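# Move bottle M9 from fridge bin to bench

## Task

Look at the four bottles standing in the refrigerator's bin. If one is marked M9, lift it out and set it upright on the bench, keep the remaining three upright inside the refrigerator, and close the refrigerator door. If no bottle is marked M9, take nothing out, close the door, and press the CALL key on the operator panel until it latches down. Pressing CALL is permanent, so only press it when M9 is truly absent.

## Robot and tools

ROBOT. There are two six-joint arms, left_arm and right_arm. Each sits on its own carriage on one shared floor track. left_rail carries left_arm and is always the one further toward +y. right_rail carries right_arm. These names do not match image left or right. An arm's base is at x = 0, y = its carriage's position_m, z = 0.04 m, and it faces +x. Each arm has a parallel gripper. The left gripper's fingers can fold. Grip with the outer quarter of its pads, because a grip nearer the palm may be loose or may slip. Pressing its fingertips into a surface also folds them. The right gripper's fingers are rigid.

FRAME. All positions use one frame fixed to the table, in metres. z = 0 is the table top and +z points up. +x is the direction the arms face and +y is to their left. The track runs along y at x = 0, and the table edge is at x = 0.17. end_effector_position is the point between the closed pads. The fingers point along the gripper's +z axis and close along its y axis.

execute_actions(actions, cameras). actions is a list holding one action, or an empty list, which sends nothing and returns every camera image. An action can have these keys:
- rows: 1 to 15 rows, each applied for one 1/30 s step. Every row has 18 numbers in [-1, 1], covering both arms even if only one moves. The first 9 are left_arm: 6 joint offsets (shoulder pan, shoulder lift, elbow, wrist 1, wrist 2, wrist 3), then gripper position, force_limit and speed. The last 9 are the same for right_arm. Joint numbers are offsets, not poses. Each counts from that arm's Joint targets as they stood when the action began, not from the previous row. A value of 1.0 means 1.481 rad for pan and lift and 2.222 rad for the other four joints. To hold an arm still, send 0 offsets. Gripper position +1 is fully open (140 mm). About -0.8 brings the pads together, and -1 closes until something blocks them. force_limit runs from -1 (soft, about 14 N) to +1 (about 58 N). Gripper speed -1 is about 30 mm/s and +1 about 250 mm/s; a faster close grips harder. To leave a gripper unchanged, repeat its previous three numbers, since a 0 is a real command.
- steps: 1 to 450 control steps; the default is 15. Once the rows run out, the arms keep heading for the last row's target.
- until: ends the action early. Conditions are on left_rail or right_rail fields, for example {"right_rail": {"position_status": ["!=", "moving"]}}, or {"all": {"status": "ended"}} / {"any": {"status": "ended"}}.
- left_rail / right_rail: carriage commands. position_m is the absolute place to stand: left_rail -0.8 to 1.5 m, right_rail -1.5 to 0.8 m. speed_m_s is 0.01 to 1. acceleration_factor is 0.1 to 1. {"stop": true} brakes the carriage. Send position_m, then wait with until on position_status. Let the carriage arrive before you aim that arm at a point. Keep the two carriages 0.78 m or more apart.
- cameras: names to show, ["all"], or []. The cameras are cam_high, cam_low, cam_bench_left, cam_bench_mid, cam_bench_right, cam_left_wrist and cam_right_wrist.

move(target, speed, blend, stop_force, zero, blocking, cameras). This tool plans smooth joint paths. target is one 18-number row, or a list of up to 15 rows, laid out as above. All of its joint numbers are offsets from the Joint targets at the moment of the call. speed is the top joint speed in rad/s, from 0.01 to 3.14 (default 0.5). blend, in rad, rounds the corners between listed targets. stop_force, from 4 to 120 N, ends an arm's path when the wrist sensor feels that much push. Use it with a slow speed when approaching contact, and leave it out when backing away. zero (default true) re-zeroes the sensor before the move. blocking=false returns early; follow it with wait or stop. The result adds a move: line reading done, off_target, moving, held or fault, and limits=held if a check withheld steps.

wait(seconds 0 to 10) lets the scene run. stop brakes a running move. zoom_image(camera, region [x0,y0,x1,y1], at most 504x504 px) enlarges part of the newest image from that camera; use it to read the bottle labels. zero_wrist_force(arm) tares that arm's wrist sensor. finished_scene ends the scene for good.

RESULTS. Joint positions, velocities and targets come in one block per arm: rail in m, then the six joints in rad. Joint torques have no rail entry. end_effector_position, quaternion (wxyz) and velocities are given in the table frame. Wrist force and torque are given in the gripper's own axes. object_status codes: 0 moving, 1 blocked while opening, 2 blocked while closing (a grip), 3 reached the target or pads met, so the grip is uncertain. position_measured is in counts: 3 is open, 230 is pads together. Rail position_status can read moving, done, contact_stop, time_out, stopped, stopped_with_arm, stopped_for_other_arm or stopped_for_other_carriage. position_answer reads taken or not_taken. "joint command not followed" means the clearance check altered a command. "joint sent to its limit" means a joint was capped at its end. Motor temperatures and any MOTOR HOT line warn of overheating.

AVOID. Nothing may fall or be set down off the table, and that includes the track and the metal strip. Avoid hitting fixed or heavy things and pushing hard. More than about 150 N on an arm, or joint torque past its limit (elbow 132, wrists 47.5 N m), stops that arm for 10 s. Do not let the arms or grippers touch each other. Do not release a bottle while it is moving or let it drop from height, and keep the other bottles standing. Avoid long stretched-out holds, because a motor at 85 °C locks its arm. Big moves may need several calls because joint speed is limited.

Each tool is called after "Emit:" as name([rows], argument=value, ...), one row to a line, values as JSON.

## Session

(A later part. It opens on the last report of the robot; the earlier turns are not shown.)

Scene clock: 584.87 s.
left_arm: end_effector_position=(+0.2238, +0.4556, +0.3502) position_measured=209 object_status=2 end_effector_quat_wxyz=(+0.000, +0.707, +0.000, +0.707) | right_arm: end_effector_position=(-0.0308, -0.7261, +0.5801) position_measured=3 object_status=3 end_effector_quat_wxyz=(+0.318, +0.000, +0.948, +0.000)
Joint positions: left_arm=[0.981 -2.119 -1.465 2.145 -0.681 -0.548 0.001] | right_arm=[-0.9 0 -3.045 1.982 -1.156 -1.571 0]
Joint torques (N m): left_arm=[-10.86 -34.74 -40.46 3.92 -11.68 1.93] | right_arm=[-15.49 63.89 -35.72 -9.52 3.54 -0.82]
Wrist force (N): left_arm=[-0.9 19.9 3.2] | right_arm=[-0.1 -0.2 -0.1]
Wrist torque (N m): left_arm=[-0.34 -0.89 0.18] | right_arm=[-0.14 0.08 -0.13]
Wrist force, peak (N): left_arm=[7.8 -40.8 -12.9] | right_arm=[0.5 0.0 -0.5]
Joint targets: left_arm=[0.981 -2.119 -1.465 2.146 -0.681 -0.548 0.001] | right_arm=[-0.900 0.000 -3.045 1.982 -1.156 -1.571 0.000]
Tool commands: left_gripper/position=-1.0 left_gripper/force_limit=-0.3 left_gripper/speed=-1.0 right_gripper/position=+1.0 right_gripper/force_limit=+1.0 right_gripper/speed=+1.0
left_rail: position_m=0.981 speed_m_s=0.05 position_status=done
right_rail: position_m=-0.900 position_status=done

Emit:
move([
  [-0.0364,0.0170,-0.0130,0.0017,-0.0244,0,-1,-0.3,-1, 0,0,0,0,0,0,1,1,1],
  [-0.0666,0.0382,-0.03,0.0045,-0.0445,0,-1,-0.3,-1, 0,0,0,0,0,0,1,1,1],
], blend=[0.02, 0], speed=0.1, stop_force=60, cameras=["cam_left_wrist"])

Scene clock: 614.53 s.
left_arm: end_effector_position=(+0.1804, +0.4473, +0.3501) position_measured=209 object_status=2 end_effector_quat_wxyz=(-0.001, +0.707, +0.000, +0.707) | right_arm: end_effector_position=(-0.0308, -0.7261, +0.5801) position_measured=3 object_status=3 end_effector_quat_wxyz=(+0.318, +0.000, +0.948, +0.000)
Joint positions: left_arm=[0.981 -2.18 -1.434 2.11 -0.676 -0.61 0.001] | right_arm=[-0.9 0 -3.045 1.982 -1.156 -1.571 0]
Joint torques (N m): left_arm=[4.63 -44.63 -47.39 -10.23 30.09 2.05] | right_arm=[-16.33 63.07 -35.81 -9.43 3.29 -0.38]
Wrist force (N): left_arm=[11.6 -72.2 -9.7] | right_arm=[0.1 -0.1 -0.1]
Wrist torque (N m): left_arm=[2.07 -0.78 0.26] | right_arm=[-0.12 0.04 -0.13]
Wrist force, peak (N): left_arm=[13.1 -79.2 -22.6] | right_arm=[0.2 -0.6 -0.4]
Joint targets: left_arm=[0.981 -2.180 -1.434 2.110 -0.676 -0.610 0.001] | right_arm=[-0.900 0.000 -3.045 1.982 -1.156 -1.571 0.000]
left_rail: position_m=0.981 speed_m_s=0.05 position_status=done
right_rail: position_m=-0.900 position_status=done
move: contact (left_arm); path passed 0 of 2 targets; left_arm: the shoulder pan is farthest, 0.038 rad from its target
camera_calibration:
cam_left_wrist: T_world_to_cam=[[-0.0298122, -0.999536, -0.00629077, 0.459473], [-0.325725, 0.0156647, -0.945335, 0.378637], [0.944994, -0.0261334, -0.326041, 0.138923], [0, 0, 0, 1]] pos_world=[0.00574857, 0.456959, 0.406124]
Images, in order (width x height): cam_left_wrist 896x504.

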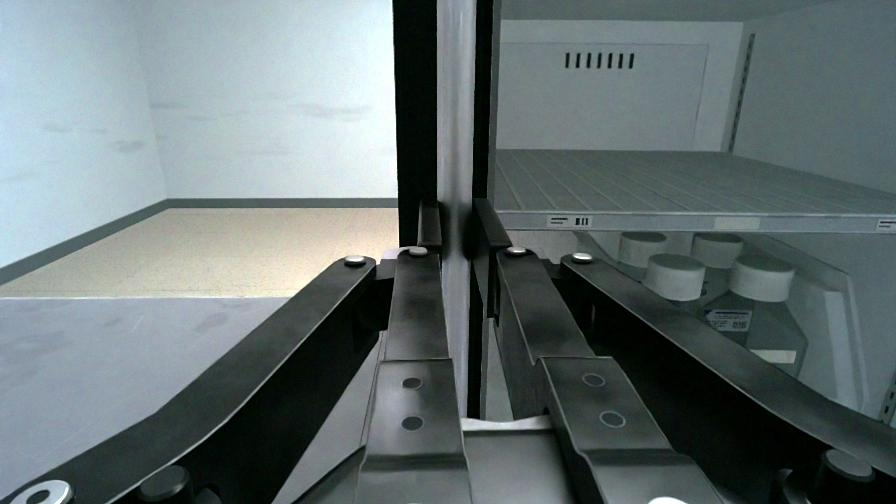

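Emit:
move([
  [-0.0284,0.0140,-0.0111,0.0018,-0.0186,0,-1,-0.3,-1, 0,0,0,0,0,0,1,1,1],
  [-0.0547,0.0377,-0.0306,0.0055,-0.0361,0,-1,-0.3,-1, 0,0,0,0,0,0,1,1,1],
], blend=[0.02, 0], speed=0.12, stop_force=70)

Scene clock: 650.40 s.
left_arm: end_effector_position=(+0.1135, +0.4324, +0.3500) position_measured=209 object_status=2 end_effector_quat_wxyz=(+0.000, +0.707, +0.000, +0.707) | right_arm: end_effector_position=(-0.0308, -0.7261, +0.5801) position_measured=3 object_status=3 end_effector_quat_wxyz=(+0.318, +0.000, +0.948, +0.000)
Joint positions: left_arm=[0.981 -2.261 -1.378 2.042 -0.664 -0.69 0.001] | right_arm=[-0.9 0 -3.045 1.982 -1.156 -1.571 0]
Joint torques (N m): left_arm=[-13.59 -32.58 -57.31 -0.38 11.22 2.02] | right_arm=[-15.6 64.49 -35.39 -9.49 3.65 -0.45]
Wrist force (N): left_arm=[13.0 -40.8 -11.5] | right_arm=[0.3 0.0 0.1]
Wrist torque (N m): left_arm=[1.43 -0.66 0.20] | right_arm=[-0.09 0.01 -0.14]
Wrist force, peak (N): left_arm=[11.6 -72.4 -9.7] | right_arm=[0.3 -0.6 -0.1]
Joint targets: left_arm=[0.981 -2.261 -1.378 2.042 -0.664 -0.690 0.001] | right_arm=[-0.900 0.000 -3.045 1.982 -1.156 -1.571 0.000]
left_rail: position_m=0.981 speed_m_s=0.05 position_status=done
right_rail: position_m=-0.900 position_status=done
move: done

Emit:
move([
  [-0.0010,0.0571,-0.0501,0.0120,-0.04,0,-1,-0.3,-1, 0,0,0,0,0,0,1,1,1],
  [-0.0057,0.0996,-0.0899,0.0235,-0.0628,0,-1,-0.3,-1, 0,0,0,0,0,0,1,1,1],
  [-0.0063,0.1436,-0.1331,0.0373,-0.0828,0,-1,-0.3,-1, 0,0,0,0,0,0,1,1,1],
], blend=[0.02, 0.02, 0], speed=0.2, stop_force=70, cameras=["cam_left_wrist"])

Scene clock: 708.27 s.
left_arm: end_effector_position=(+0.0053, +0.3774, +0.3501) position_measured=209 object_status=2 end_effector_quat_wxyz=(-0.062, +0.704, +0.062, +0.704) | right_arm: end_effector_position=(-0.0308, -0.7261, +0.5801) position_measured=3 object_status=3 end_effector_quat_wxyz=(+0.318, +0.000, +0.948, +0.000)
Joint positions: left_arm=[0.981 -2.27 -1.165 1.746 -0.581 -0.874 0.001] | right_arm=[-0.9 0 -3.045 1.982 -1.156 -1.571 0]
Joint torques (N m): left_arm=[-29.5 -62.88 -43.84 8.78 -21.27 2.08] | right_arm=[-17.75 62.23 -35.87 -9.35 3.34 -0.27]
Wrist force (N): left_arm=[-1.9 47.7 24.5] | right_arm=[0.3 -0.4 -0.1]
Wrist torque (N m): left_arm=[-0.86 -1.15 0.12] | right_arm=[-0.18 -0.01 -0.13]
Wrist force, peak (N): left_arm=[-1.9 47.7 24.5] | right_arm=[0.9 -0.2 -0.1]
Joint targets: left_arm=[0.981 -2.270 -1.165 1.746 -0.581 -0.874 0.001] | right_arm=[-0.900 0.000 -3.045 1.982 -1.156 -1.571 0.000]
left_rail: position_m=0.981 speed_m_s=0.05 position_status=done
right_rail: position_m=-0.900 position_status=done
move: done
camera_calibration:
cam_left_wrist: T_world_to_cam=[[0.143484, -0.989633, -0.00627092, 0.379705], [-0.323529, -0.0409174, -0.945333, 0.344055], [0.935276, 0.137669, -0.326046, 0.240751], [0, 0, 0, 1]] pos_world=[-0.168339, 0.356702, 0.406124]
Images, in order (width x height): cam_left_wrist 896x504.

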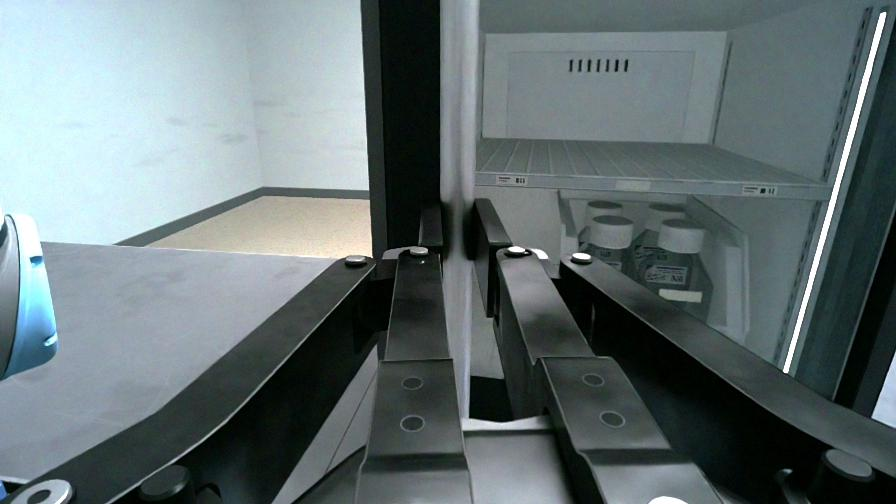

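Emit:
execute_actions([
  {"rows": [[0,0,0,0,0,0,-0.25,-0.3,-0.5, 0,0,0,0,0,0,1,1,1]], "steps": 30},
])

Emit:
move(target=[-0.055,0.0614,-0.0634,0.0225,-0.0365,0,-0.25,-0.3,-0.5, 0,0,0,0,0,0,1,1,1], speed=0.2, cameras=["cam_left_wrist"])

Scene clock: 826.57 s.
left_arm: end_effector_position=(+0.0053, +0.3775, +0.3501) position_measured=160 object_status=3 end_effector_quat_wxyz=(-0.062, +0.704, +0.062, +0.704) | right_arm: end_effector_position=(-0.0308, -0.7261, +0.5801) position_measured=3 object_status=3 end_effector_quat_wxyz=(+0.318, +0.000, +0.948, +0.000)
Joint positions: left_arm=[0.981 -2.27 -1.165 1.746 -0.581 -0.874 0.001] | right_arm=[-0.9 0 -3.045 1.982 -1.156 -1.571 0]
Joint torques (N m): left_arm=[8.38 -64.12 -41.63 0.02 3.63 1.92] | right_arm=[-14.77 63.26 -35.29 -9.45 3.52 -0.32]
Wrist force (N): left_arm=[-0.1 3.2 0.9] | right_arm=[-0.1 -0.3 -0.3]
Wrist torque (N m): left_arm=[0.95 -0.51 0.13] | right_arm=[-0.16 0.07 -0.13]
Wrist force, peak (N): left_arm=[-2.5 49.0 24.9] | right_arm=[0.7 -0.1 -0.4]
Joint targets: left_arm=[0.981 -2.270 -1.165 1.746 -0.581 -0.874 0.001] | right_arm=[-0.900 0.000 -3.045 1.982 -1.156 -1.571 0.000]
left_rail: position_m=0.981 speed_m_s=0.05 position_status=done
right_rail: position_m=-0.900 position_status=done

Scene clock: 827.83 s.
left_arm: end_effector_position=(-0.0931, +0.3601, +0.3501) position_measured=160 object_status=3 end_effector_quat_wxyz=(-0.062, +0.704, +0.061, +0.704) | right_arm: end_effector_position=(-0.0308, -0.7261, +0.5801) position_measured=3 object_status=3 end_effector_quat_wxyz=(+0.318, +0.000, +0.948, +0.000)
Joint positions: left_arm=[0.981 -2.352 -1.074 1.606 -0.531 -0.955 0.001] | right_arm=[-0.9 0 -3.045 1.982 -1.156 -1.571 0]
Joint torques (N m): left_arm=[-16.4 -68.51 -51.91 6.12 -3.31 2.14] | right_arm=[-15.61 61.53 -35.43 -9.39 3.45 -0.68]
Wrist force (N): left_arm=[-0.3 2.9 1.2] | right_arm=[0.3 -0.1 0.2]
Wrist torque (N m): left_arm=[0.83 -0.33 0.18] | right_arm=[-0.12 0.00 -0.14]
Wrist force, peak (N): left_arm=[0.0 3.4 2.9] | right_arm=[0.4 -0.2 -0.4]
Joint targets: left_arm=[0.981 -2.352 -1.074 1.605 -0.531 -0.955 0.001] | right_arm=[-0.900 0.000 -3.045 1.982 -1.156 -1.571 0.000]
left_rail: position_m=0.981 speed_m_s=0.05 position_status=done
right_rail: position_m=-0.900 position_status=done
move: done
camera_calibration:
cam_left_wrist: T_world_to_cam=[[0.143174, -0.989678, -0.0062667, 0.376748], [-0.323554, -0.0408219, -0.945329, 0.311443], [0.935315, 0.137374, -0.326059, 0.33536], [0, 0, 0, 1]] pos_world=[-0.266839, 0.339503, 0.406124]
Images, in order (width x height): cam_left_wrist 896x504.

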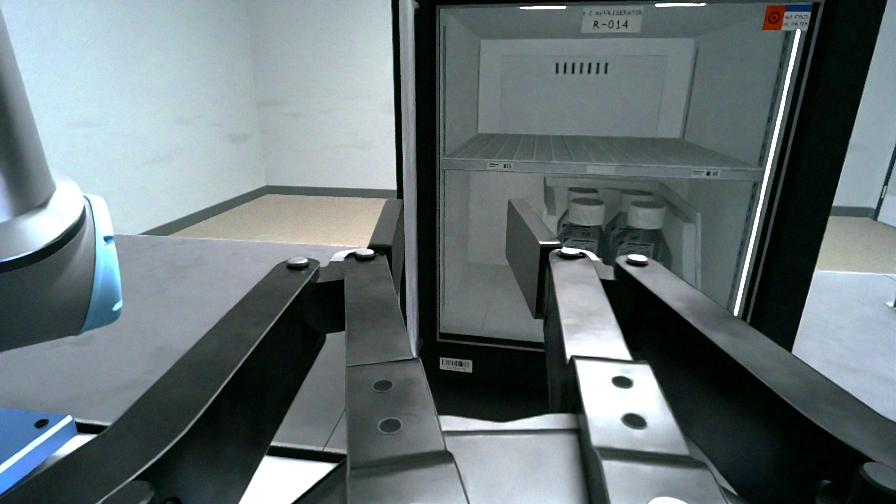

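Emit:
execute_actions([
  {"left_rail": {"position_m": 1.40, "speed_m_s": 0.8}, "right_rail": {"position_m": -1.3}, "steps": 120, "until": {"all": {"status": "ended"}}},
])

Emit:
move(target=[0,0,0,0,0,0,-0.25,-0.3,-0.5, 0.5588,0.8855,-0.1549,-0.6637,-0.1909,0,-0.4,0,0], speed=1.0)

Emit:
move(target=[0,0,0,0,0,0,-0.25,-0.3,-0.5, 0.4572,0.7245,-0.1267,-0.5430,-0.1562,0,-0.4,0,0], speed=0.9, cameras=["cam_right_wrist", "cam_bench_mid"])

Scene clock: 979.97 s.
left_arm: end_effector_position=(-0.0934, +0.7791, +0.3501) position_measured=160 object_status=3 end_effector_quat_wxyz=(-0.062, +0.704, +0.061, +0.704) | right_arm: end_effector_position=(-0.0308, -1.1261, +0.5801) position_measured=3 object_status=3 end_effector_quat_wxyz=(+0.318, +0.000, +0.948, +0.000)
Joint positions: left_arm=[1.4 -2.352 -1.074 1.605 -0.531 -0.955 0.001] | right_arm=[-1.3 0 -3.045 1.982 -1.156 -1.571 0]
Joint torques (N m): left_arm=[-1.94 -77.48 -40.13 4.14 -2.29 2.13] | right_arm=[15.58 64.3 -35.83 -9.05 1.74 -0.63]
Wrist force (N): left_arm=[-0.6 2.9 1.1] | right_arm=[0.0 -0.4 0.1]
Wrist torque (N m): left_arm=[0.84 -0.26 0.17] | right_arm=[-0.18 0.06 -0.13]
Wrist force, peak (N): left_arm=[-0.7 4.1 0.9] | right_arm=[0.4 -2.2 0.0]
Joint targets: left_arm=[1.400 -2.352 -1.074 1.605 -0.531 -0.955 0.001] | right_arm=[-1.300 0.000 -3.045 1.982 -1.156 -1.571 0.000]
Tool commands: left_gripper/position=-0.25 left_gripper/force_limit=-0.3 left_gripper/speed=-0.5 right_gripper/position=+1.0 right_gripper/force_limit=+1.0 right_gripper/speed=+1.0
left_rail: position_m=1.400 speed_m_s=0.80 position_status=done
right_rail: position_m=-1.300 position_status=done

Scene clock: 982.30 s.
left_arm: end_effector_position=(-0.0934, +0.7791, +0.3501) position_measured=160 object_status=3 end_effector_quat_wxyz=(-0.062, +0.704, +0.061, +0.704) | right_arm: end_effector_position=(+0.5179, -0.6868, +0.8643) position_measured=179 object_status=3 end_effector_quat_wxyz=(+0.560, -0.224, +0.796, +0.053)
Joint positions: left_arm=[1.4 -2.352 -1.074 1.605 -0.531 -0.955 0.001] | right_arm=[-1.3 0.827 -1.733 1.638 -2.63 -1.996 0]
Joint torques (N m): left_arm=[5.08 -82.8 -29.77 1.75 -0.08 1.8] | right_arm=[16.95 -25.15 -59.44 -8.4 -3.45 -0.35]
Wrist force (N): left_arm=[-0.6 3.0 1.0] | right_arm=[-0.3 0.1 -0.4]
Wrist torque (N m): left_arm=[0.87 -0.28 0.18] | right_arm=[-0.14 0.18 -0.14]
Wrist force, peak (N): left_arm=[-0.5 3.2 1.3] | right_arm=[-0.8 3.4 2.8]
Joint targets: left_arm=[1.400 -2.352 -1.074 1.605 -0.531 -0.955 0.001] | right_arm=[-1.300 0.828 -1.733 1.638 -2.630 -1.996 0.000]
left_rail: position_m=1.400 speed_m_s=0.80 position_status=done
right_rail: position_m=-1.300 position_status=done
move: done

Scene clock: 984.47 s.
left_arm: end_effector_position=(-0.0934, +0.7791, +0.3501) position_measured=160 object_status=3 end_effector_quat_wxyz=(-0.062, +0.704, +0.061, +0.704) | right_arm: end_effector_position=(+0.1405, -0.1400, +0.3498) position_measured=179 object_status=3 end_effector_quat_wxyz=(+0.660, -0.253, +0.660, +0.253)
Joint positions: left_arm=[1.4 -2.352 -1.074 1.605 -0.531 -0.955 0.001] | right_arm=[-1.3 1.505 -0.66 1.356 -3.836 -2.343 0]
Joint torques (N m): left_arm=[5.12 -79.9 -29.42 1.35 2.53 2.08] | right_arm=[14.49 -99.51 -47.2 -5.97 -2.89 -0.86]
Wrist force (N): left_arm=[-0.5 3.0 1.1] | right_arm=[-0.4 0.2 -0.8]
Wrist torque (N m): left_arm=[0.85 -0.29 0.17] | right_arm=[-0.15 0.26 -0.16]
Wrist force, peak (N): left_arm=[-0.3 3.5 1.1] | right_arm=[4.2 3.5 -3.0]
Joint targets: left_arm=[1.400 -2.352 -1.074 1.605 -0.531 -0.955 0.001] | right_arm=[-1.300 1.505 -0.660 1.356 -3.837 -2.343 0.000]
left_rail: position_m=1.400 speed_m_s=0.80 position_status=done
right_rail: position_m=-1.300 position_status=done
move: done
camera_calibration:
cam_right_wrist: T_world_to_cam=[[-0.682745, 0.730633, -0.00583542, 0.204694], [-0.292956, -0.266421, 0.918258, -0.332225], [0.669355, 0.628646, 0.395941, 0.0409496], [0, 0, 0, 1]] pos_world=[0.0150171, -0.263811, 0.290049]
Images, in order (width x height): cam_bench_mid 896x504, cam_right_wrist 896x504.

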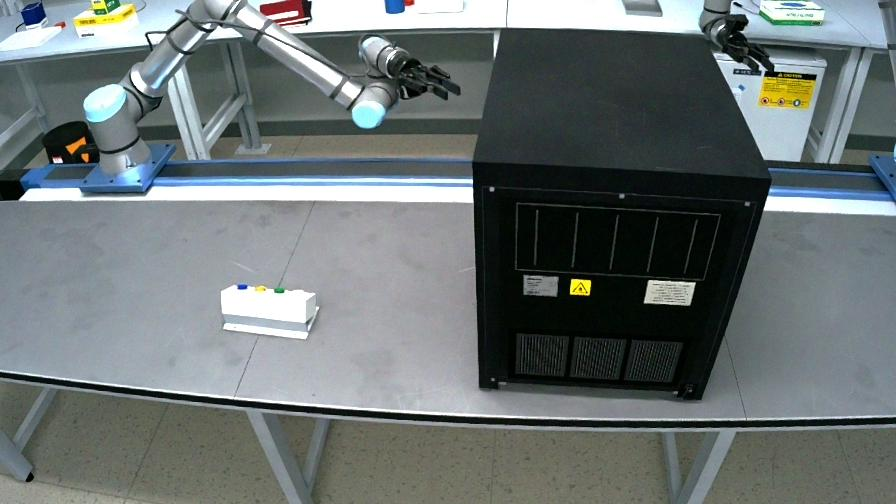

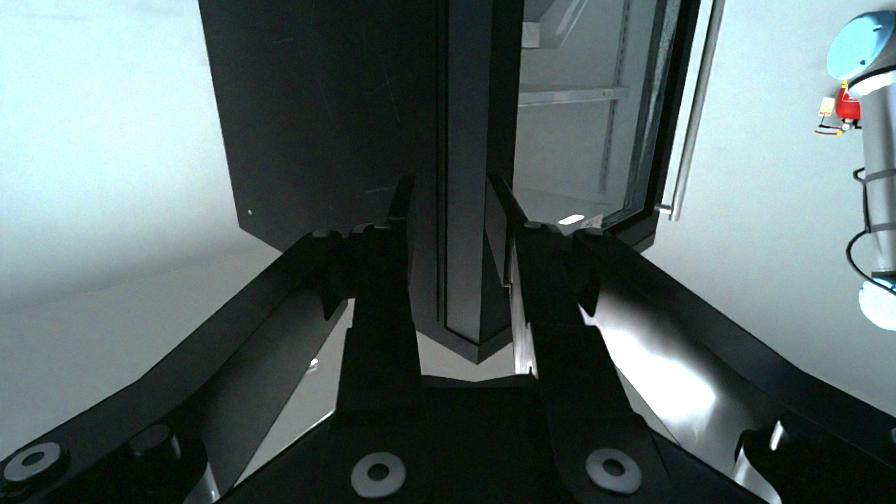

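Emit:
execute_actions([
  {"right_rail": {"position_m": -0.8, "speed_m_s": 0.6}, "steps": 120, "until": {"right_rail": {"position_status": ["!=", "moving"]}}},
], cameras=["cam_right_wrist"])

Emit:
zoom_image(camera="cam_right_wrist", region=[380, 60, 580, 200])

Scene clock: 993.70 s.
left_arm: end_effector_position=(-0.0934, +0.7791, +0.3501) position_measured=160 object_status=3 end_effector_quat_wxyz=(-0.062, +0.704, +0.061, +0.704) | right_arm: end_effector_position=(+0.1402, +0.3601, +0.3495) position_measured=179 object_status=3 end_effector_quat_wxyz=(+0.660, -0.253, +0.660, +0.253)
Joint positions: left_arm=[1.4 -2.352 -1.074 1.605 -0.531 -0.955 0.001] | right_arm=[-0.8 1.505 -0.66 1.356 -3.837 -2.343 0]
Joint torques (N m): left_arm=[4.61 -81.79 -28.95 1.64 2.97 1.86] | right_arm=[-14.26 -113.03 -31.01 0.93 0.43 -0.66]
Wrist force (N): left_arm=[-0.4 2.9 1.1] | right_arm=[-0.8 -0.3 -0.7]
Wrist torque (N m): left_arm=[0.83 -0.31 0.18] | right_arm=[-0.26 0.33 -0.16]
Wrist force, peak (N): left_arm=[-0.6 3.4 1.4] | right_arm=[-0.5 -1.7 -2.5]
Joint targets: left_arm=[1.400 -2.352 -1.074 1.605 -0.531 -0.955 0.001] | right_arm=[-0.800 1.505 -0.660 1.356 -3.837 -2.343 0.000]
Tool commands: left_gripper/position=-0.25 left_gripper/force_limit=-0.3 left_gripper/speed=-0.5 right_gripper/position=-0.4 right_gripper/force_limit=+0.0 right_gripper/speed=+0.0
left_rail: position_m=1.400 speed_m_s=0.80 position_status=done
right_rail: position_m=-0.800 speed_m_s=0.60 position_status=done
camera_calibration:
cam_right_wrist: T_world_to_cam=[[-0.682812, 0.730571, -0.00579506, -0.160756], [-0.292925, -0.266492, 0.918247, -0.198778], [0.6693, 0.628688, 0.395966, -0.273137], [0, 0, 0, 1]] pos_world=[0.0148174, 0.236189, 0.289749]
Images, in order (width x height): cam_right_wrist 896x504.

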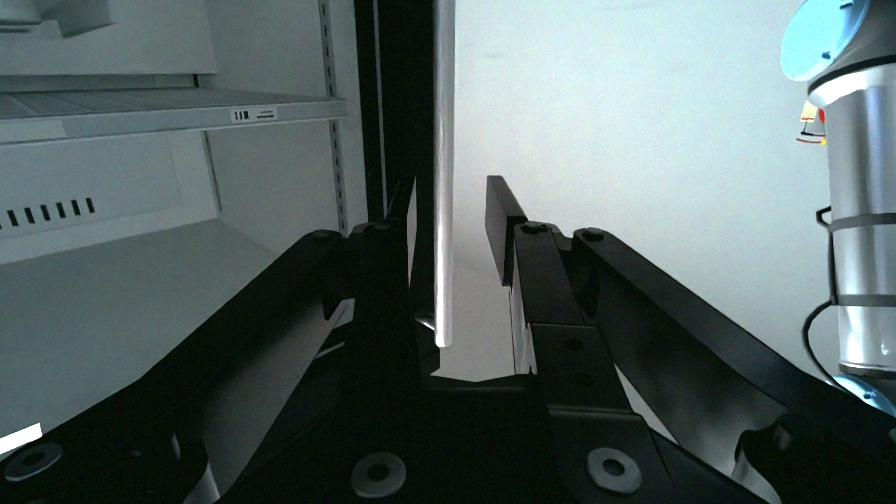

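Scaled by 2.520 from the camera's 896x504 image, which has a finer 1280x720 frame.

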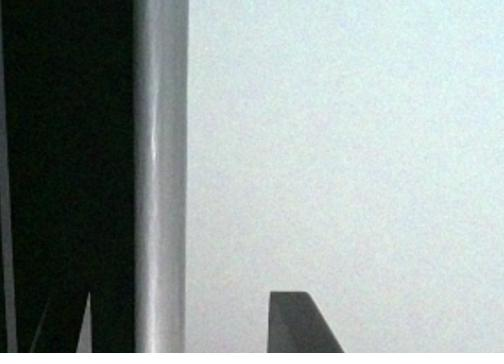

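Emit:
move([
  [0,0,0,0,0,0,-0.25,-0.3,-0.5, -0.0296,0.0321,-0.0453,0.0236,0.0198,0,-0.4,0,0],
  [0,0,0,0,0,0,-0.25,-0.3,-0.5, -0.0434,0.0503,-0.0705,0.0367,0.0290,0,-0.4,0,0],
], blend=[0.02, 0], speed=0.2, stop_force=12, cameras=["cam_right_wrist"])

Emit:
zoom_image(camera="cam_right_wrist", region=[380, 60, 520, 200])

Scene clock: 1035.43 s.
left_arm: end_effector_position=(-0.0934, +0.7791, +0.3501) position_measured=160 object_status=3 end_effector_quat_wxyz=(-0.062, +0.704, +0.061, +0.704) | right_arm: end_effector_position=(+0.2075, +0.4201, +0.3498) position_measured=179 object_status=3 end_effector_quat_wxyz=(+0.660, -0.253, +0.660, +0.253)
Joint positions: left_arm=[1.4 -2.352 -1.074 1.605 -0.531 -0.955 0.001] | right_arm=[-0.8 1.44 -0.585 1.199 -3.755 -2.278 0]
Joint torques (N m): left_arm=[5.85 -80.27 -28.83 1.48 2.93 1.77] | right_arm=[-17.71 -106.58 -49.22 1.36 3.63 -0.47]
Wrist force (N): left_arm=[-0.5 2.8 1.3] | right_arm=[-0.8 0.2 -0.6]
Wrist torque (N m): left_arm=[0.83 -0.30 0.18] | right_arm=[-0.17 0.35 -0.14]
Wrist force, peak (N): left_arm=[-0.4 3.4 1.6] | right_arm=[-0.6 0.1 -2.4]
Joint targets: left_arm=[1.400 -2.352 -1.074 1.605 -0.531 -0.955 0.001] | right_arm=[-0.800 1.440 -0.585 1.199 -3.755 -2.278 0.000]
left_rail: position_m=1.400 speed_m_s=0.80 position_status=done
right_rail: position_m=-0.800 speed_m_s=0.60 position_status=done
move: done
camera_calibration:
cam_right_wrist: T_world_to_cam=[[-0.682933, 0.730461, -0.00538896, -0.158783], [-0.292909, -0.267077, 0.918082, -0.163102], [0.669184, 0.628567, 0.396355, -0.356151], [0, 0, 0, 1]] pos_world=[0.082118, 0.296289, 0.290047]
Images, in order (width x height): cam_right_wrist 896x504.

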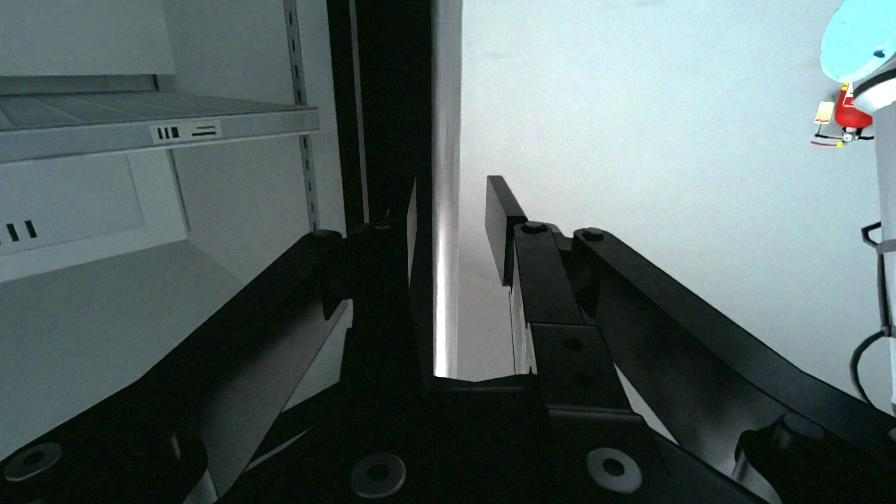

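Scaled by 3.600 from the camera's 896x504 image, which has a finer 1280x720 frame.

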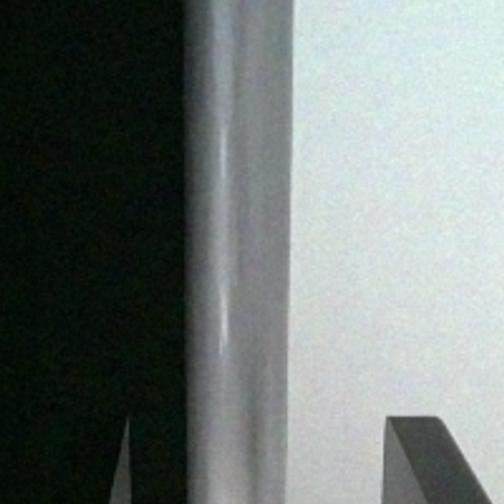

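Emit:
execute_actions([
  {"right_rail": {"position_m": -0.8024, "speed_m_s": 0.1}, "steps": 30, "until": {"right_rail": {"position_status": ["!=", "moving"]}}},
])

Emit:
move(target=[0,0,0,0,0,0,-0.25,-0.3,-0.5, -0.0157,0.0234,-0.0327,0.0171,0.0105,0,-0.4,0,0], speed=0.06, stop_force=8, cameras=["cam_right_wrist"])

Emit:
zoom_image(camera="cam_right_wrist", region=[380, 60, 520, 200])

Scene clock: 1048.00 s.
left_arm: end_effector_position=(-0.0934, +0.7791, +0.3501) position_measured=160 object_status=3 end_effector_quat_wxyz=(-0.062, +0.704, +0.061, +0.704) | right_arm: end_effector_position=(+0.2075, +0.4177, +0.3498) position_measured=179 object_status=3 end_effector_quat_wxyz=(+0.660, -0.253, +0.660, +0.253)
Joint positions: left_arm=[1.4 -2.352 -1.074 1.605 -0.531 -0.955 0.001] | right_arm=[-0.802 1.44 -0.585 1.199 -3.755 -2.278 0]
Joint torques (N m): left_arm=[4.78 -81.81 -29.45 1.74 3.04 1.72] | right_arm=[-15.3 -108.89 -46.27 0.42 3.2 -0.49]
Wrist force (N): left_arm=[-0.7 2.8 1.3] | right_arm=[-0.7 0.1 -0.8]
Wrist torque (N m): left_arm=[0.82 -0.24 0.18] | right_arm=[-0.19 0.30 -0.14]
Wrist force, peak (N): left_arm=[-0.7 3.3 1.3] | right_arm=[-1.1 -0.6 -1.8]
Joint targets: left_arm=[1.400 -2.352 -1.074 1.605 -0.531 -0.955 0.001] | right_arm=[-0.802 1.440 -0.585 1.199 -3.755 -2.278 0.000]
Tool commands: left_gripper/position=-0.25 left_gripper/force_limit=-0.3 left_gripper/speed=-0.5 right_gripper/position=-0.4 right_gripper/force_limit=+0.0 right_gripper/speed=+0.0
left_rail: position_m=1.400 speed_m_s=0.80 position_status=done
right_rail: position_m=-0.802 speed_m_s=0.10 position_status=done

Scene clock: 1050.27 s.
left_arm: end_effector_position=(-0.0934, +0.7791, +0.3501) position_measured=160 object_status=3 end_effector_quat_wxyz=(-0.062, +0.704, +0.061, +0.704) | right_arm: end_effector_position=(+0.2342, +0.4418, +0.3499) position_measured=179 object_status=3 end_effector_quat_wxyz=(+0.660, -0.253, +0.660, +0.253)
Joint positions: left_arm=[1.4 -2.352 -1.074 1.605 -0.531 -0.955 0.001] | right_arm=[-0.802 1.417 -0.551 1.127 -3.717 -2.255 0]
Joint torques (N m): left_arm=[5.37 -80.86 -29.28 1.49 2.65 1.27] | right_arm=[-18.2 -111.63 -49.58 1.23 3.53 -0.68]
Wrist force (N): left_arm=[-0.5 3.0 1.2] | right_arm=[-0.6 0.1 -0.8]
Wrist torque (N m): left_arm=[0.87 -0.30 0.18] | right_arm=[-0.18 0.30 -0.14]
Wrist force, peak (N): left_arm=[-0.1 3.3 1.3] | right_arm=[-0.7 0.4 -1.6]
Joint targets: left_arm=[1.400 -2.352 -1.074 1.605 -0.531 -0.955 0.001] | right_arm=[-0.802 1.417 -0.551 1.127 -3.717 -2.255 0.000]
left_rail: position_m=1.400 speed_m_s=0.80 position_status=done
right_rail: position_m=-0.802 speed_m_s=0.10 position_status=done
move: done
camera_calibration:
cam_right_wrist: T_world_to_cam=[[-0.683002, 0.730397, -0.00535418, -0.156382], [-0.292844, -0.267111, 0.918092, -0.149485], [0.669142, 0.628627, 0.39633, -0.387665], [0, 0, 0, 1]] pos_world=[0.108818, 0.317989, 0.290047]
Images, in order (width x height): cam_right_wrist 896x504.

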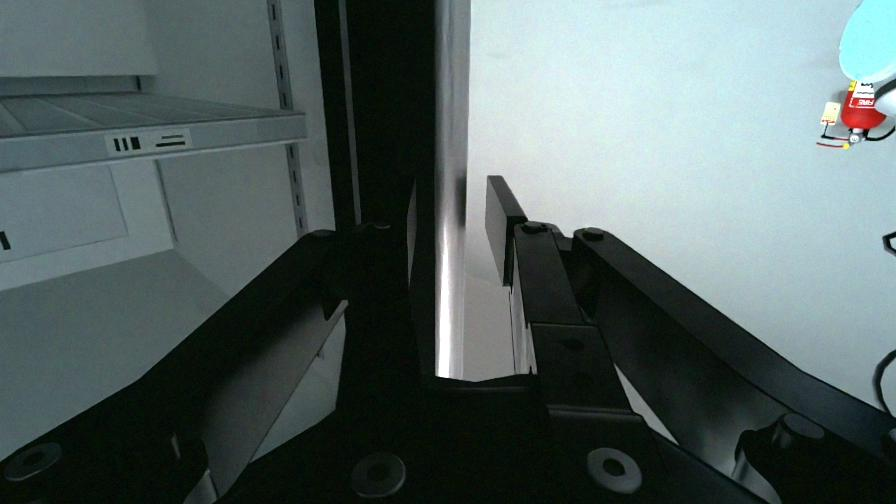

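Scaled by 3.600 from the camera's 896x504 image, which has a finer 1280x720 frame.

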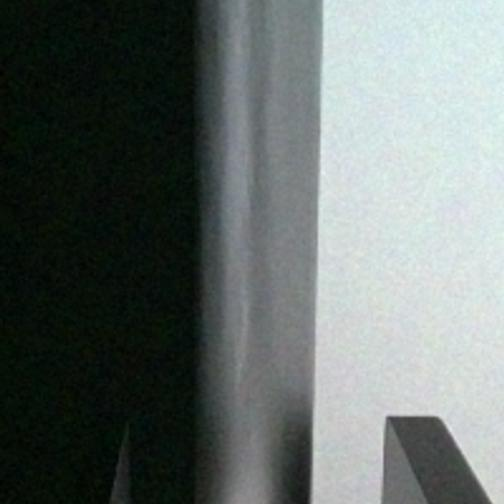

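Emit:
move(target=[0,0,0,0,0,0,-0.25,-0.3,-0.5, -0.0070,0.0104,-0.0145,0.0076,0.0047,0,-0.4,0,0], speed=0.04, stop_force=8, cameras=["cam_right_wrist"])

Emit:
zoom_image(camera="cam_right_wrist", region=[380, 60, 520, 200])

Scene clock: 1060.70 s.
left_arm: end_effector_position=(-0.0934, +0.7791, +0.3501) position_measured=160 object_status=3 end_effector_quat_wxyz=(-0.062, +0.704, +0.061, +0.704) | right_arm: end_effector_position=(+0.2424, +0.4487, +0.3498) position_measured=179 object_status=3 end_effector_quat_wxyz=(+0.660, -0.253, +0.660, +0.253)
Joint positions: left_arm=[1.4 -2.352 -1.074 1.605 -0.531 -0.955 0.001] | right_arm=[-0.802 1.41 -0.54 1.105 -3.706 -2.248 0]
Joint torques (N m): left_arm=[5.54 -80.87 -29.19 1.8 3.1 1.18] | right_arm=[13.07 -131.72 -32.07 -7.05 -3.4 -0.43]
Wrist force (N): left_arm=[-0.6 2.9 1.5] | right_arm=[-0.6 4.5 -1.5]
Wrist torque (N m): left_arm=[0.85 -0.26 0.17] | right_arm=[-0.16 0.33 -0.15]
Wrist force, peak (N): left_arm=[-0.4 3.3 1.5] | right_arm=[-1.9 4.6 -19.6]
Joint targets: left_arm=[1.400 -2.352 -1.074 1.605 -0.531 -0.955 0.001] | right_arm=[-0.802 1.410 -0.540 1.105 -3.706 -2.248 0.000]
left_rail: position_m=1.400 speed_m_s=0.80 position_status=done
right_rail: position_m=-0.802 speed_m_s=0.10 position_status=done
move: contact (right_arm)
camera_calibration:
cam_right_wrist: T_world_to_cam=[[-0.683048, 0.730354, -0.00538104, -0.155721], [-0.292801, -0.267072, 0.918118, -0.145292], [0.669113, 0.628694, 0.396271, -0.397429], [0, 0, 0, 1]] pos_world=[0.117019, 0.324789, 0.290047]
Images, in order (width x height): cam_right_wrist 896x504.

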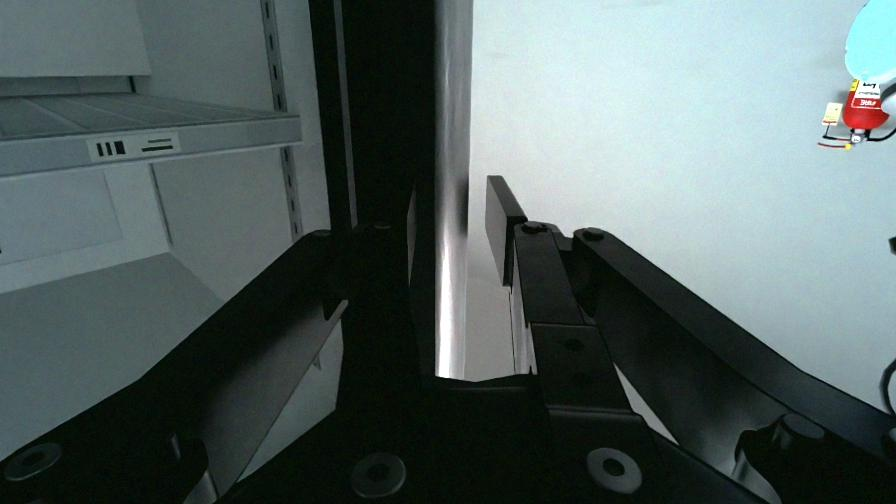

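Scaled by 3.600 from the camera's 896x504 image, which has a finer 1280x720 frame.

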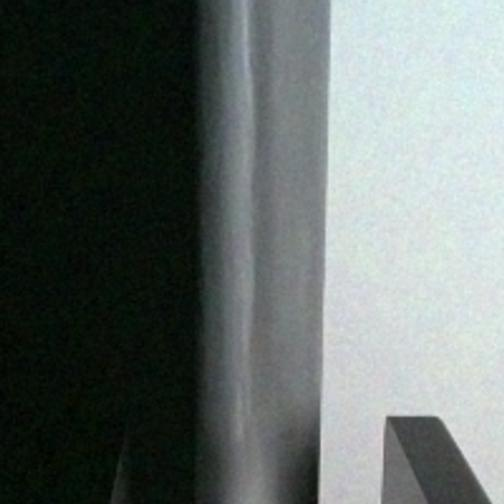

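Emit:
move(target=[0,0,0,0,0,0,-0.25,-0.3,-0.5, 0.0020,-0.0029,0.0041,-0.0021,-0.0013,0,-0.4,0,0], speed=0.05)

Emit:
execute_actions([
  {"rows": [[0,0,0,0,0,0,-0.25,-0.3,-0.5, 0,0,0,0,0,0,-1,0.0,-1]], "steps": 60},
], cameras=["cam_right_wrist"])

Scene clock: 1072.70 s.
left_arm: end_effector_position=(-0.0934, +0.7791, +0.3501) position_measured=160 object_status=3 end_effector_quat_wxyz=(-0.062, +0.704, +0.061, +0.704) | right_arm: end_effector_position=(+0.2390, +0.4460, +0.3498) position_measured=179 object_status=3 end_effector_quat_wxyz=(+0.660, -0.253, +0.660, +0.253)
Joint positions: left_arm=[1.4 -2.352 -1.074 1.605 -0.531 -0.955 0.001] | right_arm=[-0.802 1.413 -0.544 1.114 -3.71 -2.251 0]
Joint torques (N m): left_arm=[5.58 -81.64 -28.94 1.55 3.06 1.33] | right_arm=[16.88 -131.05 -30.62 -7.07 -2.87 -0.29]
Wrist force (N): left_arm=[-0.6 3.1 1.1] | right_arm=[-0.5 0.0 -1.3]
Wrist torque (N m): left_arm=[0.88 -0.27 0.18] | right_arm=[-0.19 0.28 -0.14]
Wrist force, peak (N): left_arm=[-0.4 3.3 1.6] | right_arm=[-0.4 4.2 -2.7]
Joint targets: left_arm=[1.400 -2.352 -1.074 1.605 -0.531 -0.955 0.001] | right_arm=[-0.802 1.413 -0.545 1.114 -3.710 -2.251 0.000]
left_rail: position_m=1.400 speed_m_s=0.80 position_status=done
right_rail: position_m=-0.802 speed_m_s=0.10 position_status=done
move: done

Scene clock: 1074.90 s.
left_arm: end_effector_position=(-0.0934, +0.7791, +0.3501) position_measured=160 object_status=3 end_effector_quat_wxyz=(-0.062, +0.704, +0.061, +0.704) | right_arm: end_effector_position=(+0.2389, +0.4459, +0.3497) position_measured=210 object_status=2 end_effector_quat_wxyz=(+0.660, -0.253, +0.660, +0.253)
Joint positions: left_arm=[1.4 -2.352 -1.074 1.605 -0.531 -0.955 0.001] | right_arm=[-0.802 1.413 -0.545 1.114 -3.71 -2.251 0]
Joint torques (N m): left_arm=[6.24 -80.05 -29.27 1.49 2.82 1.19] | right_arm=[14.69 -126.43 -51.93 2.9 9.5 -0.54]
Wrist force (N): left_arm=[-0.4 2.9 1.1] | right_arm=[0.3 -16.2 -12.9]
Wrist torque (N m): left_arm=[0.85 -0.32 0.17] | right_arm=[0.10 0.36 -0.04]
Wrist force, peak (N): left_arm=[-0.6 3.3 1.4] | right_arm=[0.6 -16.6 -13.0]
Joint targets: left_arm=[1.400 -2.352 -1.074 1.605 -0.531 -0.955 0.001] | right_arm=[-0.802 1.413 -0.545 1.114 -3.710 -2.251 0.000]
left_rail: position_m=1.400 speed_m_s=0.80 position_status=done
right_rail: position_m=-0.802 speed_m_s=0.10 position_status=done
camera_calibration:
cam_right_wrist: T_world_to_cam=[[-0.683077, 0.730326, -0.00547654, -0.156026], [-0.292771, -0.266945, 0.918164, -0.147123], [0.669097, 0.62878, 0.396163, -0.393321], [0, 0, 0, 1]] pos_world=[0.113519, 0.321989, 0.290048]
Images, in order (width x height): cam_right_wrist 896x504.

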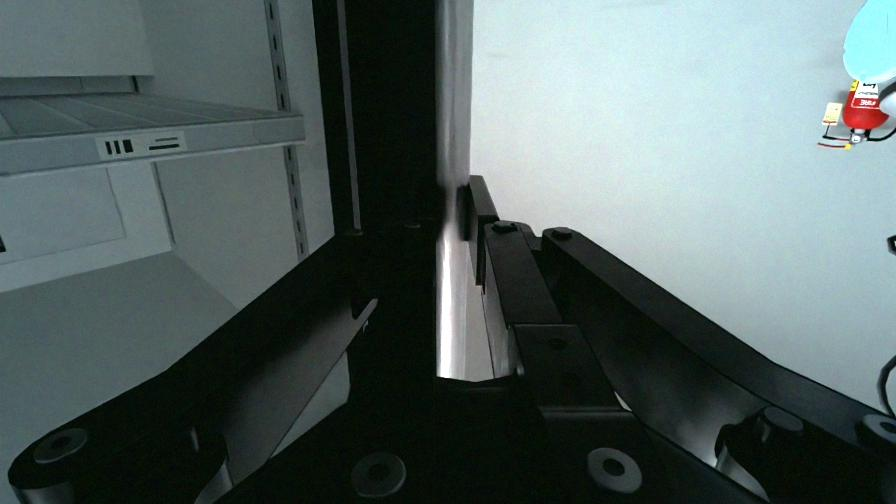

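Emit:
move([
  [0,0,0,0,0,0,-0.25,-0.3,-0.5, 0.0306,-0.0206,0.0289,-0.0155,0.0036,0,-1,0,-1],
  [0,0,0,0,0,0,-0.25,-0.3,-0.5, 0.0605,-0.0458,0.0640,-0.0337,0.0075,0,-1,0,-1],
], blend=[0.01, 0], speed=0.12, stop_force=70)

Scene clock: 1129.97 s.
left_arm: end_effector_position=(-0.0934, +0.7791, +0.3501) position_measured=160 object_status=3 end_effector_quat_wxyz=(-0.062, +0.704, +0.061, +0.704) | right_arm: end_effector_position=(+0.1188, +0.4192, +0.3498) position_measured=210 object_status=2 end_effector_quat_wxyz=(+0.646, -0.288, +0.646, +0.288)
Joint positions: left_arm=[1.4 -2.352 -1.074 1.605 -0.531 -0.955 0.001] | right_arm=[-0.802 1.503 -0.613 1.256 -3.785 -2.234 0]
Joint torques (N m): left_arm=[6.58 -81.08 -28.62 1.71 2.76 1.36] | right_arm=[27.76 -132.42 -37.11 -6.22 9.9 -0.35]
Wrist force (N): left_arm=[-0.8 3.0 1.3] | right_arm=[3.4 -18.2 -7.8]
Wrist torque (N m): left_arm=[0.87 -0.23 0.17] | right_arm=[-0.40 0.76 -0.05]
Wrist force, peak (N): left_arm=[-0.6 3.4 1.3] | right_arm=[0.1 -16.8 -13.0]
Joint targets: left_arm=[1.400 -2.352 -1.074 1.605 -0.531 -0.955 0.001] | right_arm=[-0.802 1.503 -0.613 1.256 -3.785 -2.234 0.000]
left_rail: position_m=1.400 speed_m_s=0.80 position_status=done
right_rail: position_m=-0.802 speed_m_s=0.10 position_status=done
move: done

Emit:
move([
  [0,0,0,0,0,0,-0.25,-0.3,-0.5, 0.0323,-0.0323,0.0455,-0.0237,0.0051,0,-1,0,-1],
  [0,0,0,0,0,0,-0.25,-0.3,-0.5, 0.0666,-0.0724,0.1019,-0.0534,0.0120,0,-1,0,-1],
  [0,0,0,0,0,0,-0.25,-0.3,-0.5, 0.0982,-0.1159,0.1634,-0.0859,0.0208,0,-1,0,-1],
  [0,0,0,0,0,0,-0.25,-0.3,-0.5, 0.1258,-0.1618,0.2288,-0.1208,0.0323,0,-1,0,-1],
], blend=[0.01, 0.01, 0.01, 0], speed=0.25, stop_force=70)

Scene clock: 1143.43 s.
left_arm: end_effector_position=(-0.0934, +0.7791, +0.3501) position_measured=160 object_status=3 end_effector_quat_wxyz=(-0.062, +0.704, +0.061, +0.704) | right_arm: end_effector_position=(-0.1067, +0.2280, +0.3496) position_measured=210 object_status=2 end_effector_quat_wxyz=(+0.603, -0.369, +0.603, +0.369)
Joint positions: left_arm=[1.4 -2.352 -1.074 1.605 -0.531 -0.955 0.001] | right_arm=[-0.802 1.689 -0.852 1.765 -4.054 -2.162 0]
Joint torques (N m): left_arm=[5.84 -81.07 -29.12 1.54 2.95 0.86] | right_arm=[33.5 -118.97 -32.85 -9.64 10.87 -0.75]
Wrist force (N): left_arm=[-0.8 3.1 1.1] | right_arm=[12.8 -21.1 -0.8]
Wrist torque (N m): left_arm=[0.88 -0.24 0.18] | right_arm=[-0.37 0.93 0.00]
Wrist force, peak (N): left_arm=[-0.8 3.3 1.4] | right_arm=[12.8 -21.1 -0.8]
Joint targets: left_arm=[1.400 -2.352 -1.074 1.605 -0.531 -0.955 0.001] | right_arm=[-0.802 1.689 -0.852 1.765 -4.054 -2.162 0.000]
left_rail: position_m=1.400 speed_m_s=0.80 position_status=done
right_rail: position_m=-0.802 speed_m_s=0.10 position_status=done
move: done

Emit:
move([
  [0,0,0,0,0,0,-0.25,-0.3,-0.5, 0.0222,-0.0480,0.0685,-0.0368,0.0150,0,-1,0,-1],
  [0,0,0,0,0,0,-0.25,-0.3,-0.5, 0.0357,-0.0965,0.14,-0.0760,0.0359,0,-1,0,-1],
  [0,0,0,0,0,0,-0.25,-0.3,-0.5, 0.0361,-0.1452,0.2142,-0.1176,0.0655,0,-1,0,-1],
  [0,0,0,0,0,0,-0.25,-0.3,-0.5, 0.0144,-0.1926,0.2909,-0.1628,0.1098,0,-1,0,-1],
], blend=[0.01, 0.01, 0.01, 0], speed=0.3, stop_force=60, cameras=["cam_left_wrist"])

Scene clock: 1157.90 s.
left_arm: end_effector_position=(-0.0934, +0.7791, +0.3501) position_measured=160 object_status=3 end_effector_quat_wxyz=(-0.062, +0.704, +0.061, +0.704) | right_arm: end_effector_position=(-0.1612, -0.0729, +0.3503) position_measured=210 object_status=2 end_effector_quat_wxyz=(+0.549, -0.445, +0.549, +0.446)
Joint positions: left_arm=[1.4 -2.352 -1.074 1.605 -0.531 -0.955 0.001] | right_arm=[-0.802 1.71 -1.137 2.411 -4.416 -1.918 0]
Joint torques (N m): left_arm=[5.26 -81.38 -29.3 1.5 2.96 0.57] | right_arm=[15.49 -85.78 -17.48 -15.26 14.04 -0.86]
Wrist force (N): left_arm=[-0.2 2.8 1.4] | right_arm=[22.5 -28.5 11.0]
Wrist torque (N m): left_arm=[0.81 -0.35 0.17] | right_arm=[-0.21 1.06 -0.13]
Wrist force, peak (N): left_arm=[-0.6 3.5 1.3] | right_arm=[14.0 36.2 -10.3]
Joint targets: left_arm=[1.400 -2.352 -1.074 1.605 -0.531 -0.955 0.001] | right_arm=[-0.802 1.710 -1.137 2.411 -4.416 -1.918 0.000]
left_rail: position_m=1.400 speed_m_s=0.80 position_status=done
right_rail: position_m=-0.802 speed_m_s=0.10 position_status=done
move: done
camera_calibration:
cam_left_wrist: T_world_to_cam=[[0.143174, -0.989678, -0.0062667, 0.791452], [-0.323554, -0.0408219, -0.945329, 0.328482], [0.935315, 0.137374, -0.326059, 0.277987], [0, 0, 0, 1]] pos_world=[-0.267039, 0.758503, 0.406124]
Images, in order (width x height): cam_left_wrist 896x504.

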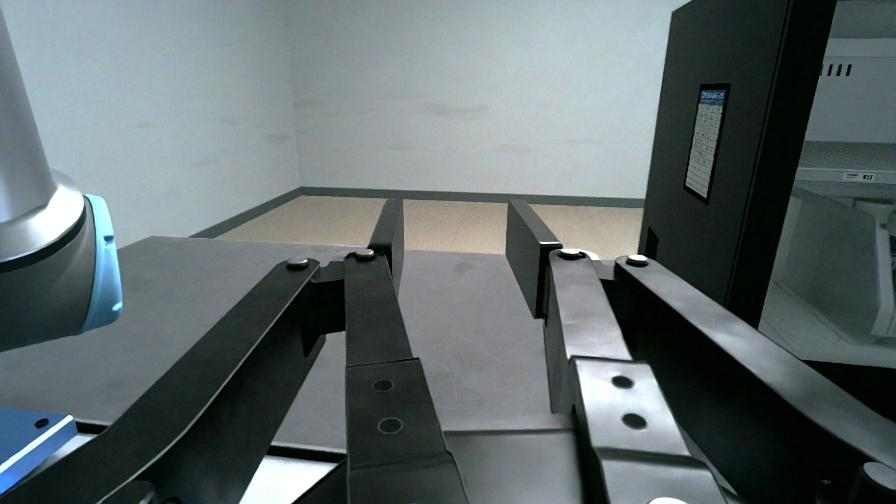

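Emit:
execute_actions([
  {"left_rail": {"position_m": 0.90, "speed_m_s": 0.6}, "steps": 120, "until": {"left_rail": {"position_status": ["!=", "moving"]}}},
], cameras=["cam_left_wrist"])

Emit:
zoom_image(camera="cam_left_wrist", region=[340, 100, 700, 340])

Scene clock: 1171.17 s.
left_arm: end_effector_position=(-0.0934, +0.2791, +0.3501) position_measured=160 object_status=3 end_effector_quat_wxyz=(-0.062, +0.704, +0.061, +0.704) | right_arm: end_effector_position=(-0.1613, -0.0729, +0.3503) position_measured=210 object_status=2 end_effector_quat_wxyz=(+0.549, -0.445, +0.549, +0.446)
Joint positions: left_arm=[0.9 -2.352 -1.074 1.605 -0.531 -0.955 0.001] | right_arm=[-0.802 1.71 -1.137 2.411 -4.416 -1.918 0]
Joint torques (N m): left_arm=[4.81 -81.52 -32.72 1.57 2.81 0.9] | right_arm=[37.57 -84.95 -19.19 -15.28 14.05 -0.88]
Wrist force (N): left_arm=[-0.6 2.7 1.2] | right_arm=[22.5 -28.6 11.1]
Wrist torque (N m): left_arm=[0.81 -0.27 0.17] | right_arm=[-0.22 1.05 -0.14]
Wrist force, peak (N): left_arm=[-0.7 4.1 0.9] | right_arm=[22.7 -29.2 11.0]
Joint targets: left_arm=[0.900 -2.352 -1.074 1.605 -0.531 -0.955 0.001] | right_arm=[-0.802 1.710 -1.137 2.411 -4.416 -1.918 0.000]
Tool commands: left_gripper/position=-0.25 left_gripper/force_limit=-0.3 left_gripper/speed=-0.5 right_gripper/position=-1.0 right_gripper/force_limit=+0.0 right_gripper/speed=-1.0
left_rail: position_m=0.900 speed_m_s=0.60 position_status=done
right_rail: position_m=-0.802 speed_m_s=0.10 position_status=done
camera_calibration:
cam_left_wrist: T_world_to_cam=[[0.143174, -0.989678, -0.0062667, 0.296613], [-0.323554, -0.0408219, -0.945329, 0.308071], [0.935315, 0.137374, -0.326059, 0.346675], [0, 0, 0, 1]] pos_world=[-0.267039, 0.258503, 0.406124]
Images, in order (width x height): cam_left_wrist 896x504.

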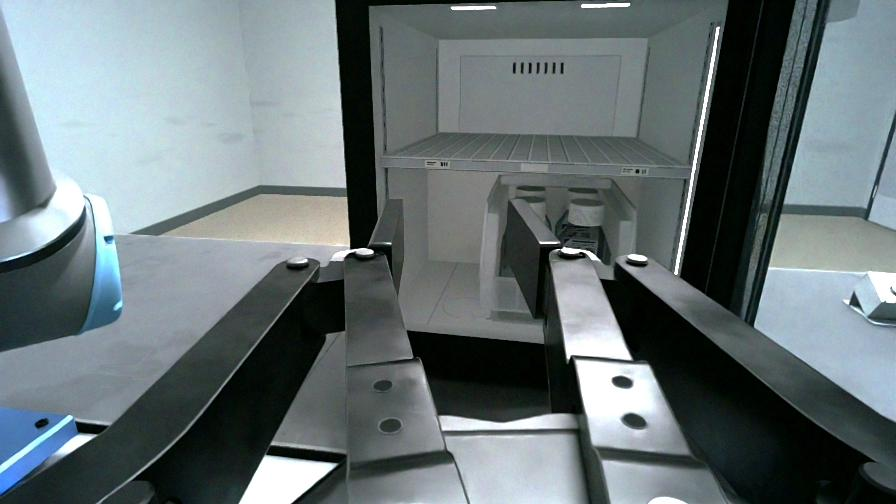

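Scaled by 1.400 from the camera's 896x504 image, which has a finer 1280x720 frame.

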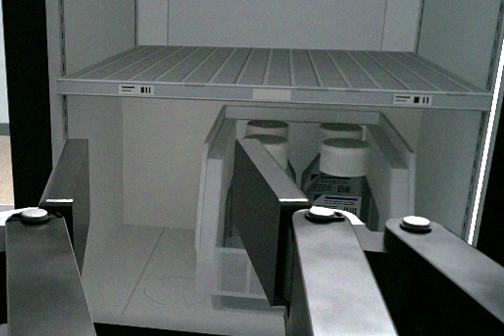

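Emit:
move(target=[0.0852,-0.1144,0.2218,-0.1455,0.1350,0,1,-0.3,0.5, 0,0,0,0,0,0,-1,0,-1], speed=0.5)

Emit:
execute_actions([
  {"left_rail": {"position_m": 0.80}, "steps": 120, "until": {"left_rail": {"position_status": ["!=", "moving"]}}},
], cameras=["cam_left_wrist"])

Emit:
zoom_image(camera="cam_left_wrist", region=[280, 100, 640, 420])

Scene clock: 1211.97 s.
left_arm: end_effector_position=(+0.1301, +0.3402, +0.2501) position_measured=3 object_status=3 end_effector_quat_wxyz=(+0.000, +0.707, +0.000, +0.707) | right_arm: end_effector_position=(-0.1613, -0.0729, +0.3503) position_measured=210 object_status=2 end_effector_quat_wxyz=(+0.549, -0.445, +0.549, +0.446)
Joint positions: left_arm=[0.9 -2.226 -1.244 2.098 -0.854 -0.656 0.001] | right_arm=[-0.802 1.71 -1.137 2.411 -4.416 -1.918 0]
Joint torques (N m): left_arm=[14.29 -61.51 -16.5 -0.86 3.17 0.8] | right_arm=[36.44 -85.61 -19.48 -15.04 13.93 -1.02]
Wrist force (N): left_arm=[-0.1 2.6 0.9] | right_arm=[22.6 -28.5 11.1]
Wrist torque (N m): left_arm=[0.87 -0.49 0.22] | right_arm=[-0.19 1.03 -0.13]
Wrist force, peak (N): left_arm=[-0.8 3.5 1.4] | right_arm=[22.8 -29.0 11.0]
Joint targets: left_arm=[0.900 -2.226 -1.244 2.098 -0.854 -0.655 0.001] | right_arm=[-0.802 1.710 -1.137 2.411 -4.416 -1.918 0.000]
left_rail: position_m=0.900 speed_m_s=0.60 position_status=done
right_rail: position_m=-0.802 speed_m_s=0.10 position_status=done
move: done

Scene clock: 1213.17 s.
left_arm: end_effector_position=(+0.1302, +0.2403, +0.2500) position_measured=3 object_status=3 end_effector_quat_wxyz=(+0.000, +0.707, +0.000, +0.707) | right_arm: end_effector_position=(-0.1613, -0.0729, +0.3503) position_measured=210 object_status=2 end_effector_quat_wxyz=(+0.549, -0.445, +0.549, +0.446)
Joint positions: left_arm=[0.8 -2.226 -1.244 2.098 -0.854 -0.655 0.001] | right_arm=[-0.802 1.71 -1.137 2.411 -4.416 -1.918 0]
Joint torques (N m): left_arm=[12.39 -60.98 -22.09 -0.07 2.24 1.06] | right_arm=[38.72 -85.5 -19.66 -15.31 13.93 -1.19]
Wrist force (N): left_arm=[-0.1 2.7 1.0] | right_arm=[22.6 -28.5 11.2]
Wrist torque (N m): left_arm=[0.87 -0.51 0.22] | right_arm=[-0.18 1.00 -0.14]
Wrist force, peak (N): left_arm=[-0.1 3.9 1.3] | right_arm=[22.7 -28.8 11.5]
Joint targets: left_arm=[0.800 -2.226 -1.244 2.098 -0.854 -0.655 0.001] | right_arm=[-0.802 1.710 -1.137 2.411 -4.416 -1.918 0.000]
Tool commands: left_gripper/position=+1.0 left_gripper/force_limit=-0.3 left_gripper/speed=+0.5 right_gripper/position=-1.0 right_gripper/force_limit=+0.0 right_gripper/speed=-1.0
left_rail: position_m=0.800 speed_m_s=0.60 position_status=done
right_rail: position_m=-0.802 speed_m_s=0.10 position_status=done
camera_calibration:
cam_left_wrist: T_world_to_cam=[[-0.0301274, -0.999526, -0.00628586, 0.250425], [-0.325628, 0.0157602, -0.945367, 0.27089], [0.945018, -0.0264346, -0.325948, 0.148363], [0, 0, 0, 1]] pos_world=[-0.0444514, 0.249959, 0.306024]
Images, in order (width x height): cam_left_wrist 896x504.

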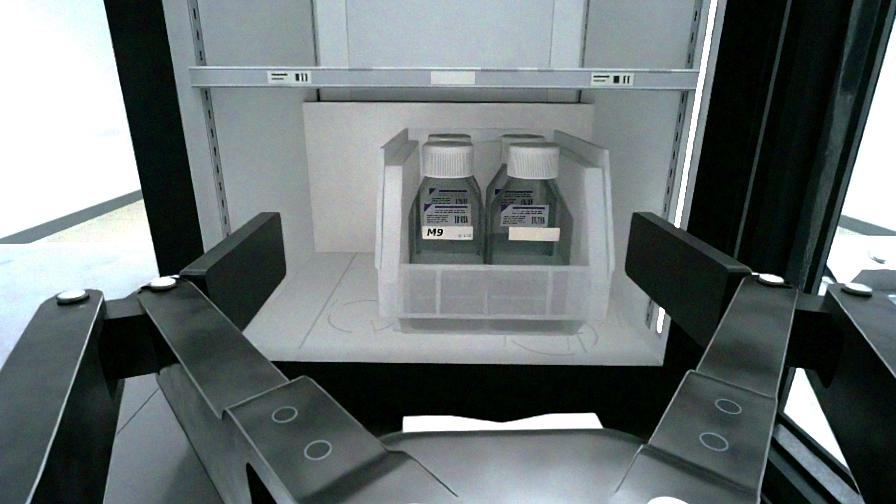

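Scaled by 1.400 from the camera's 896x504 image, which has a finer 1280x720 frame.

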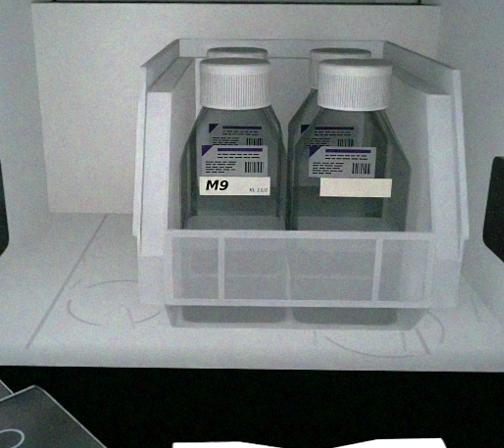

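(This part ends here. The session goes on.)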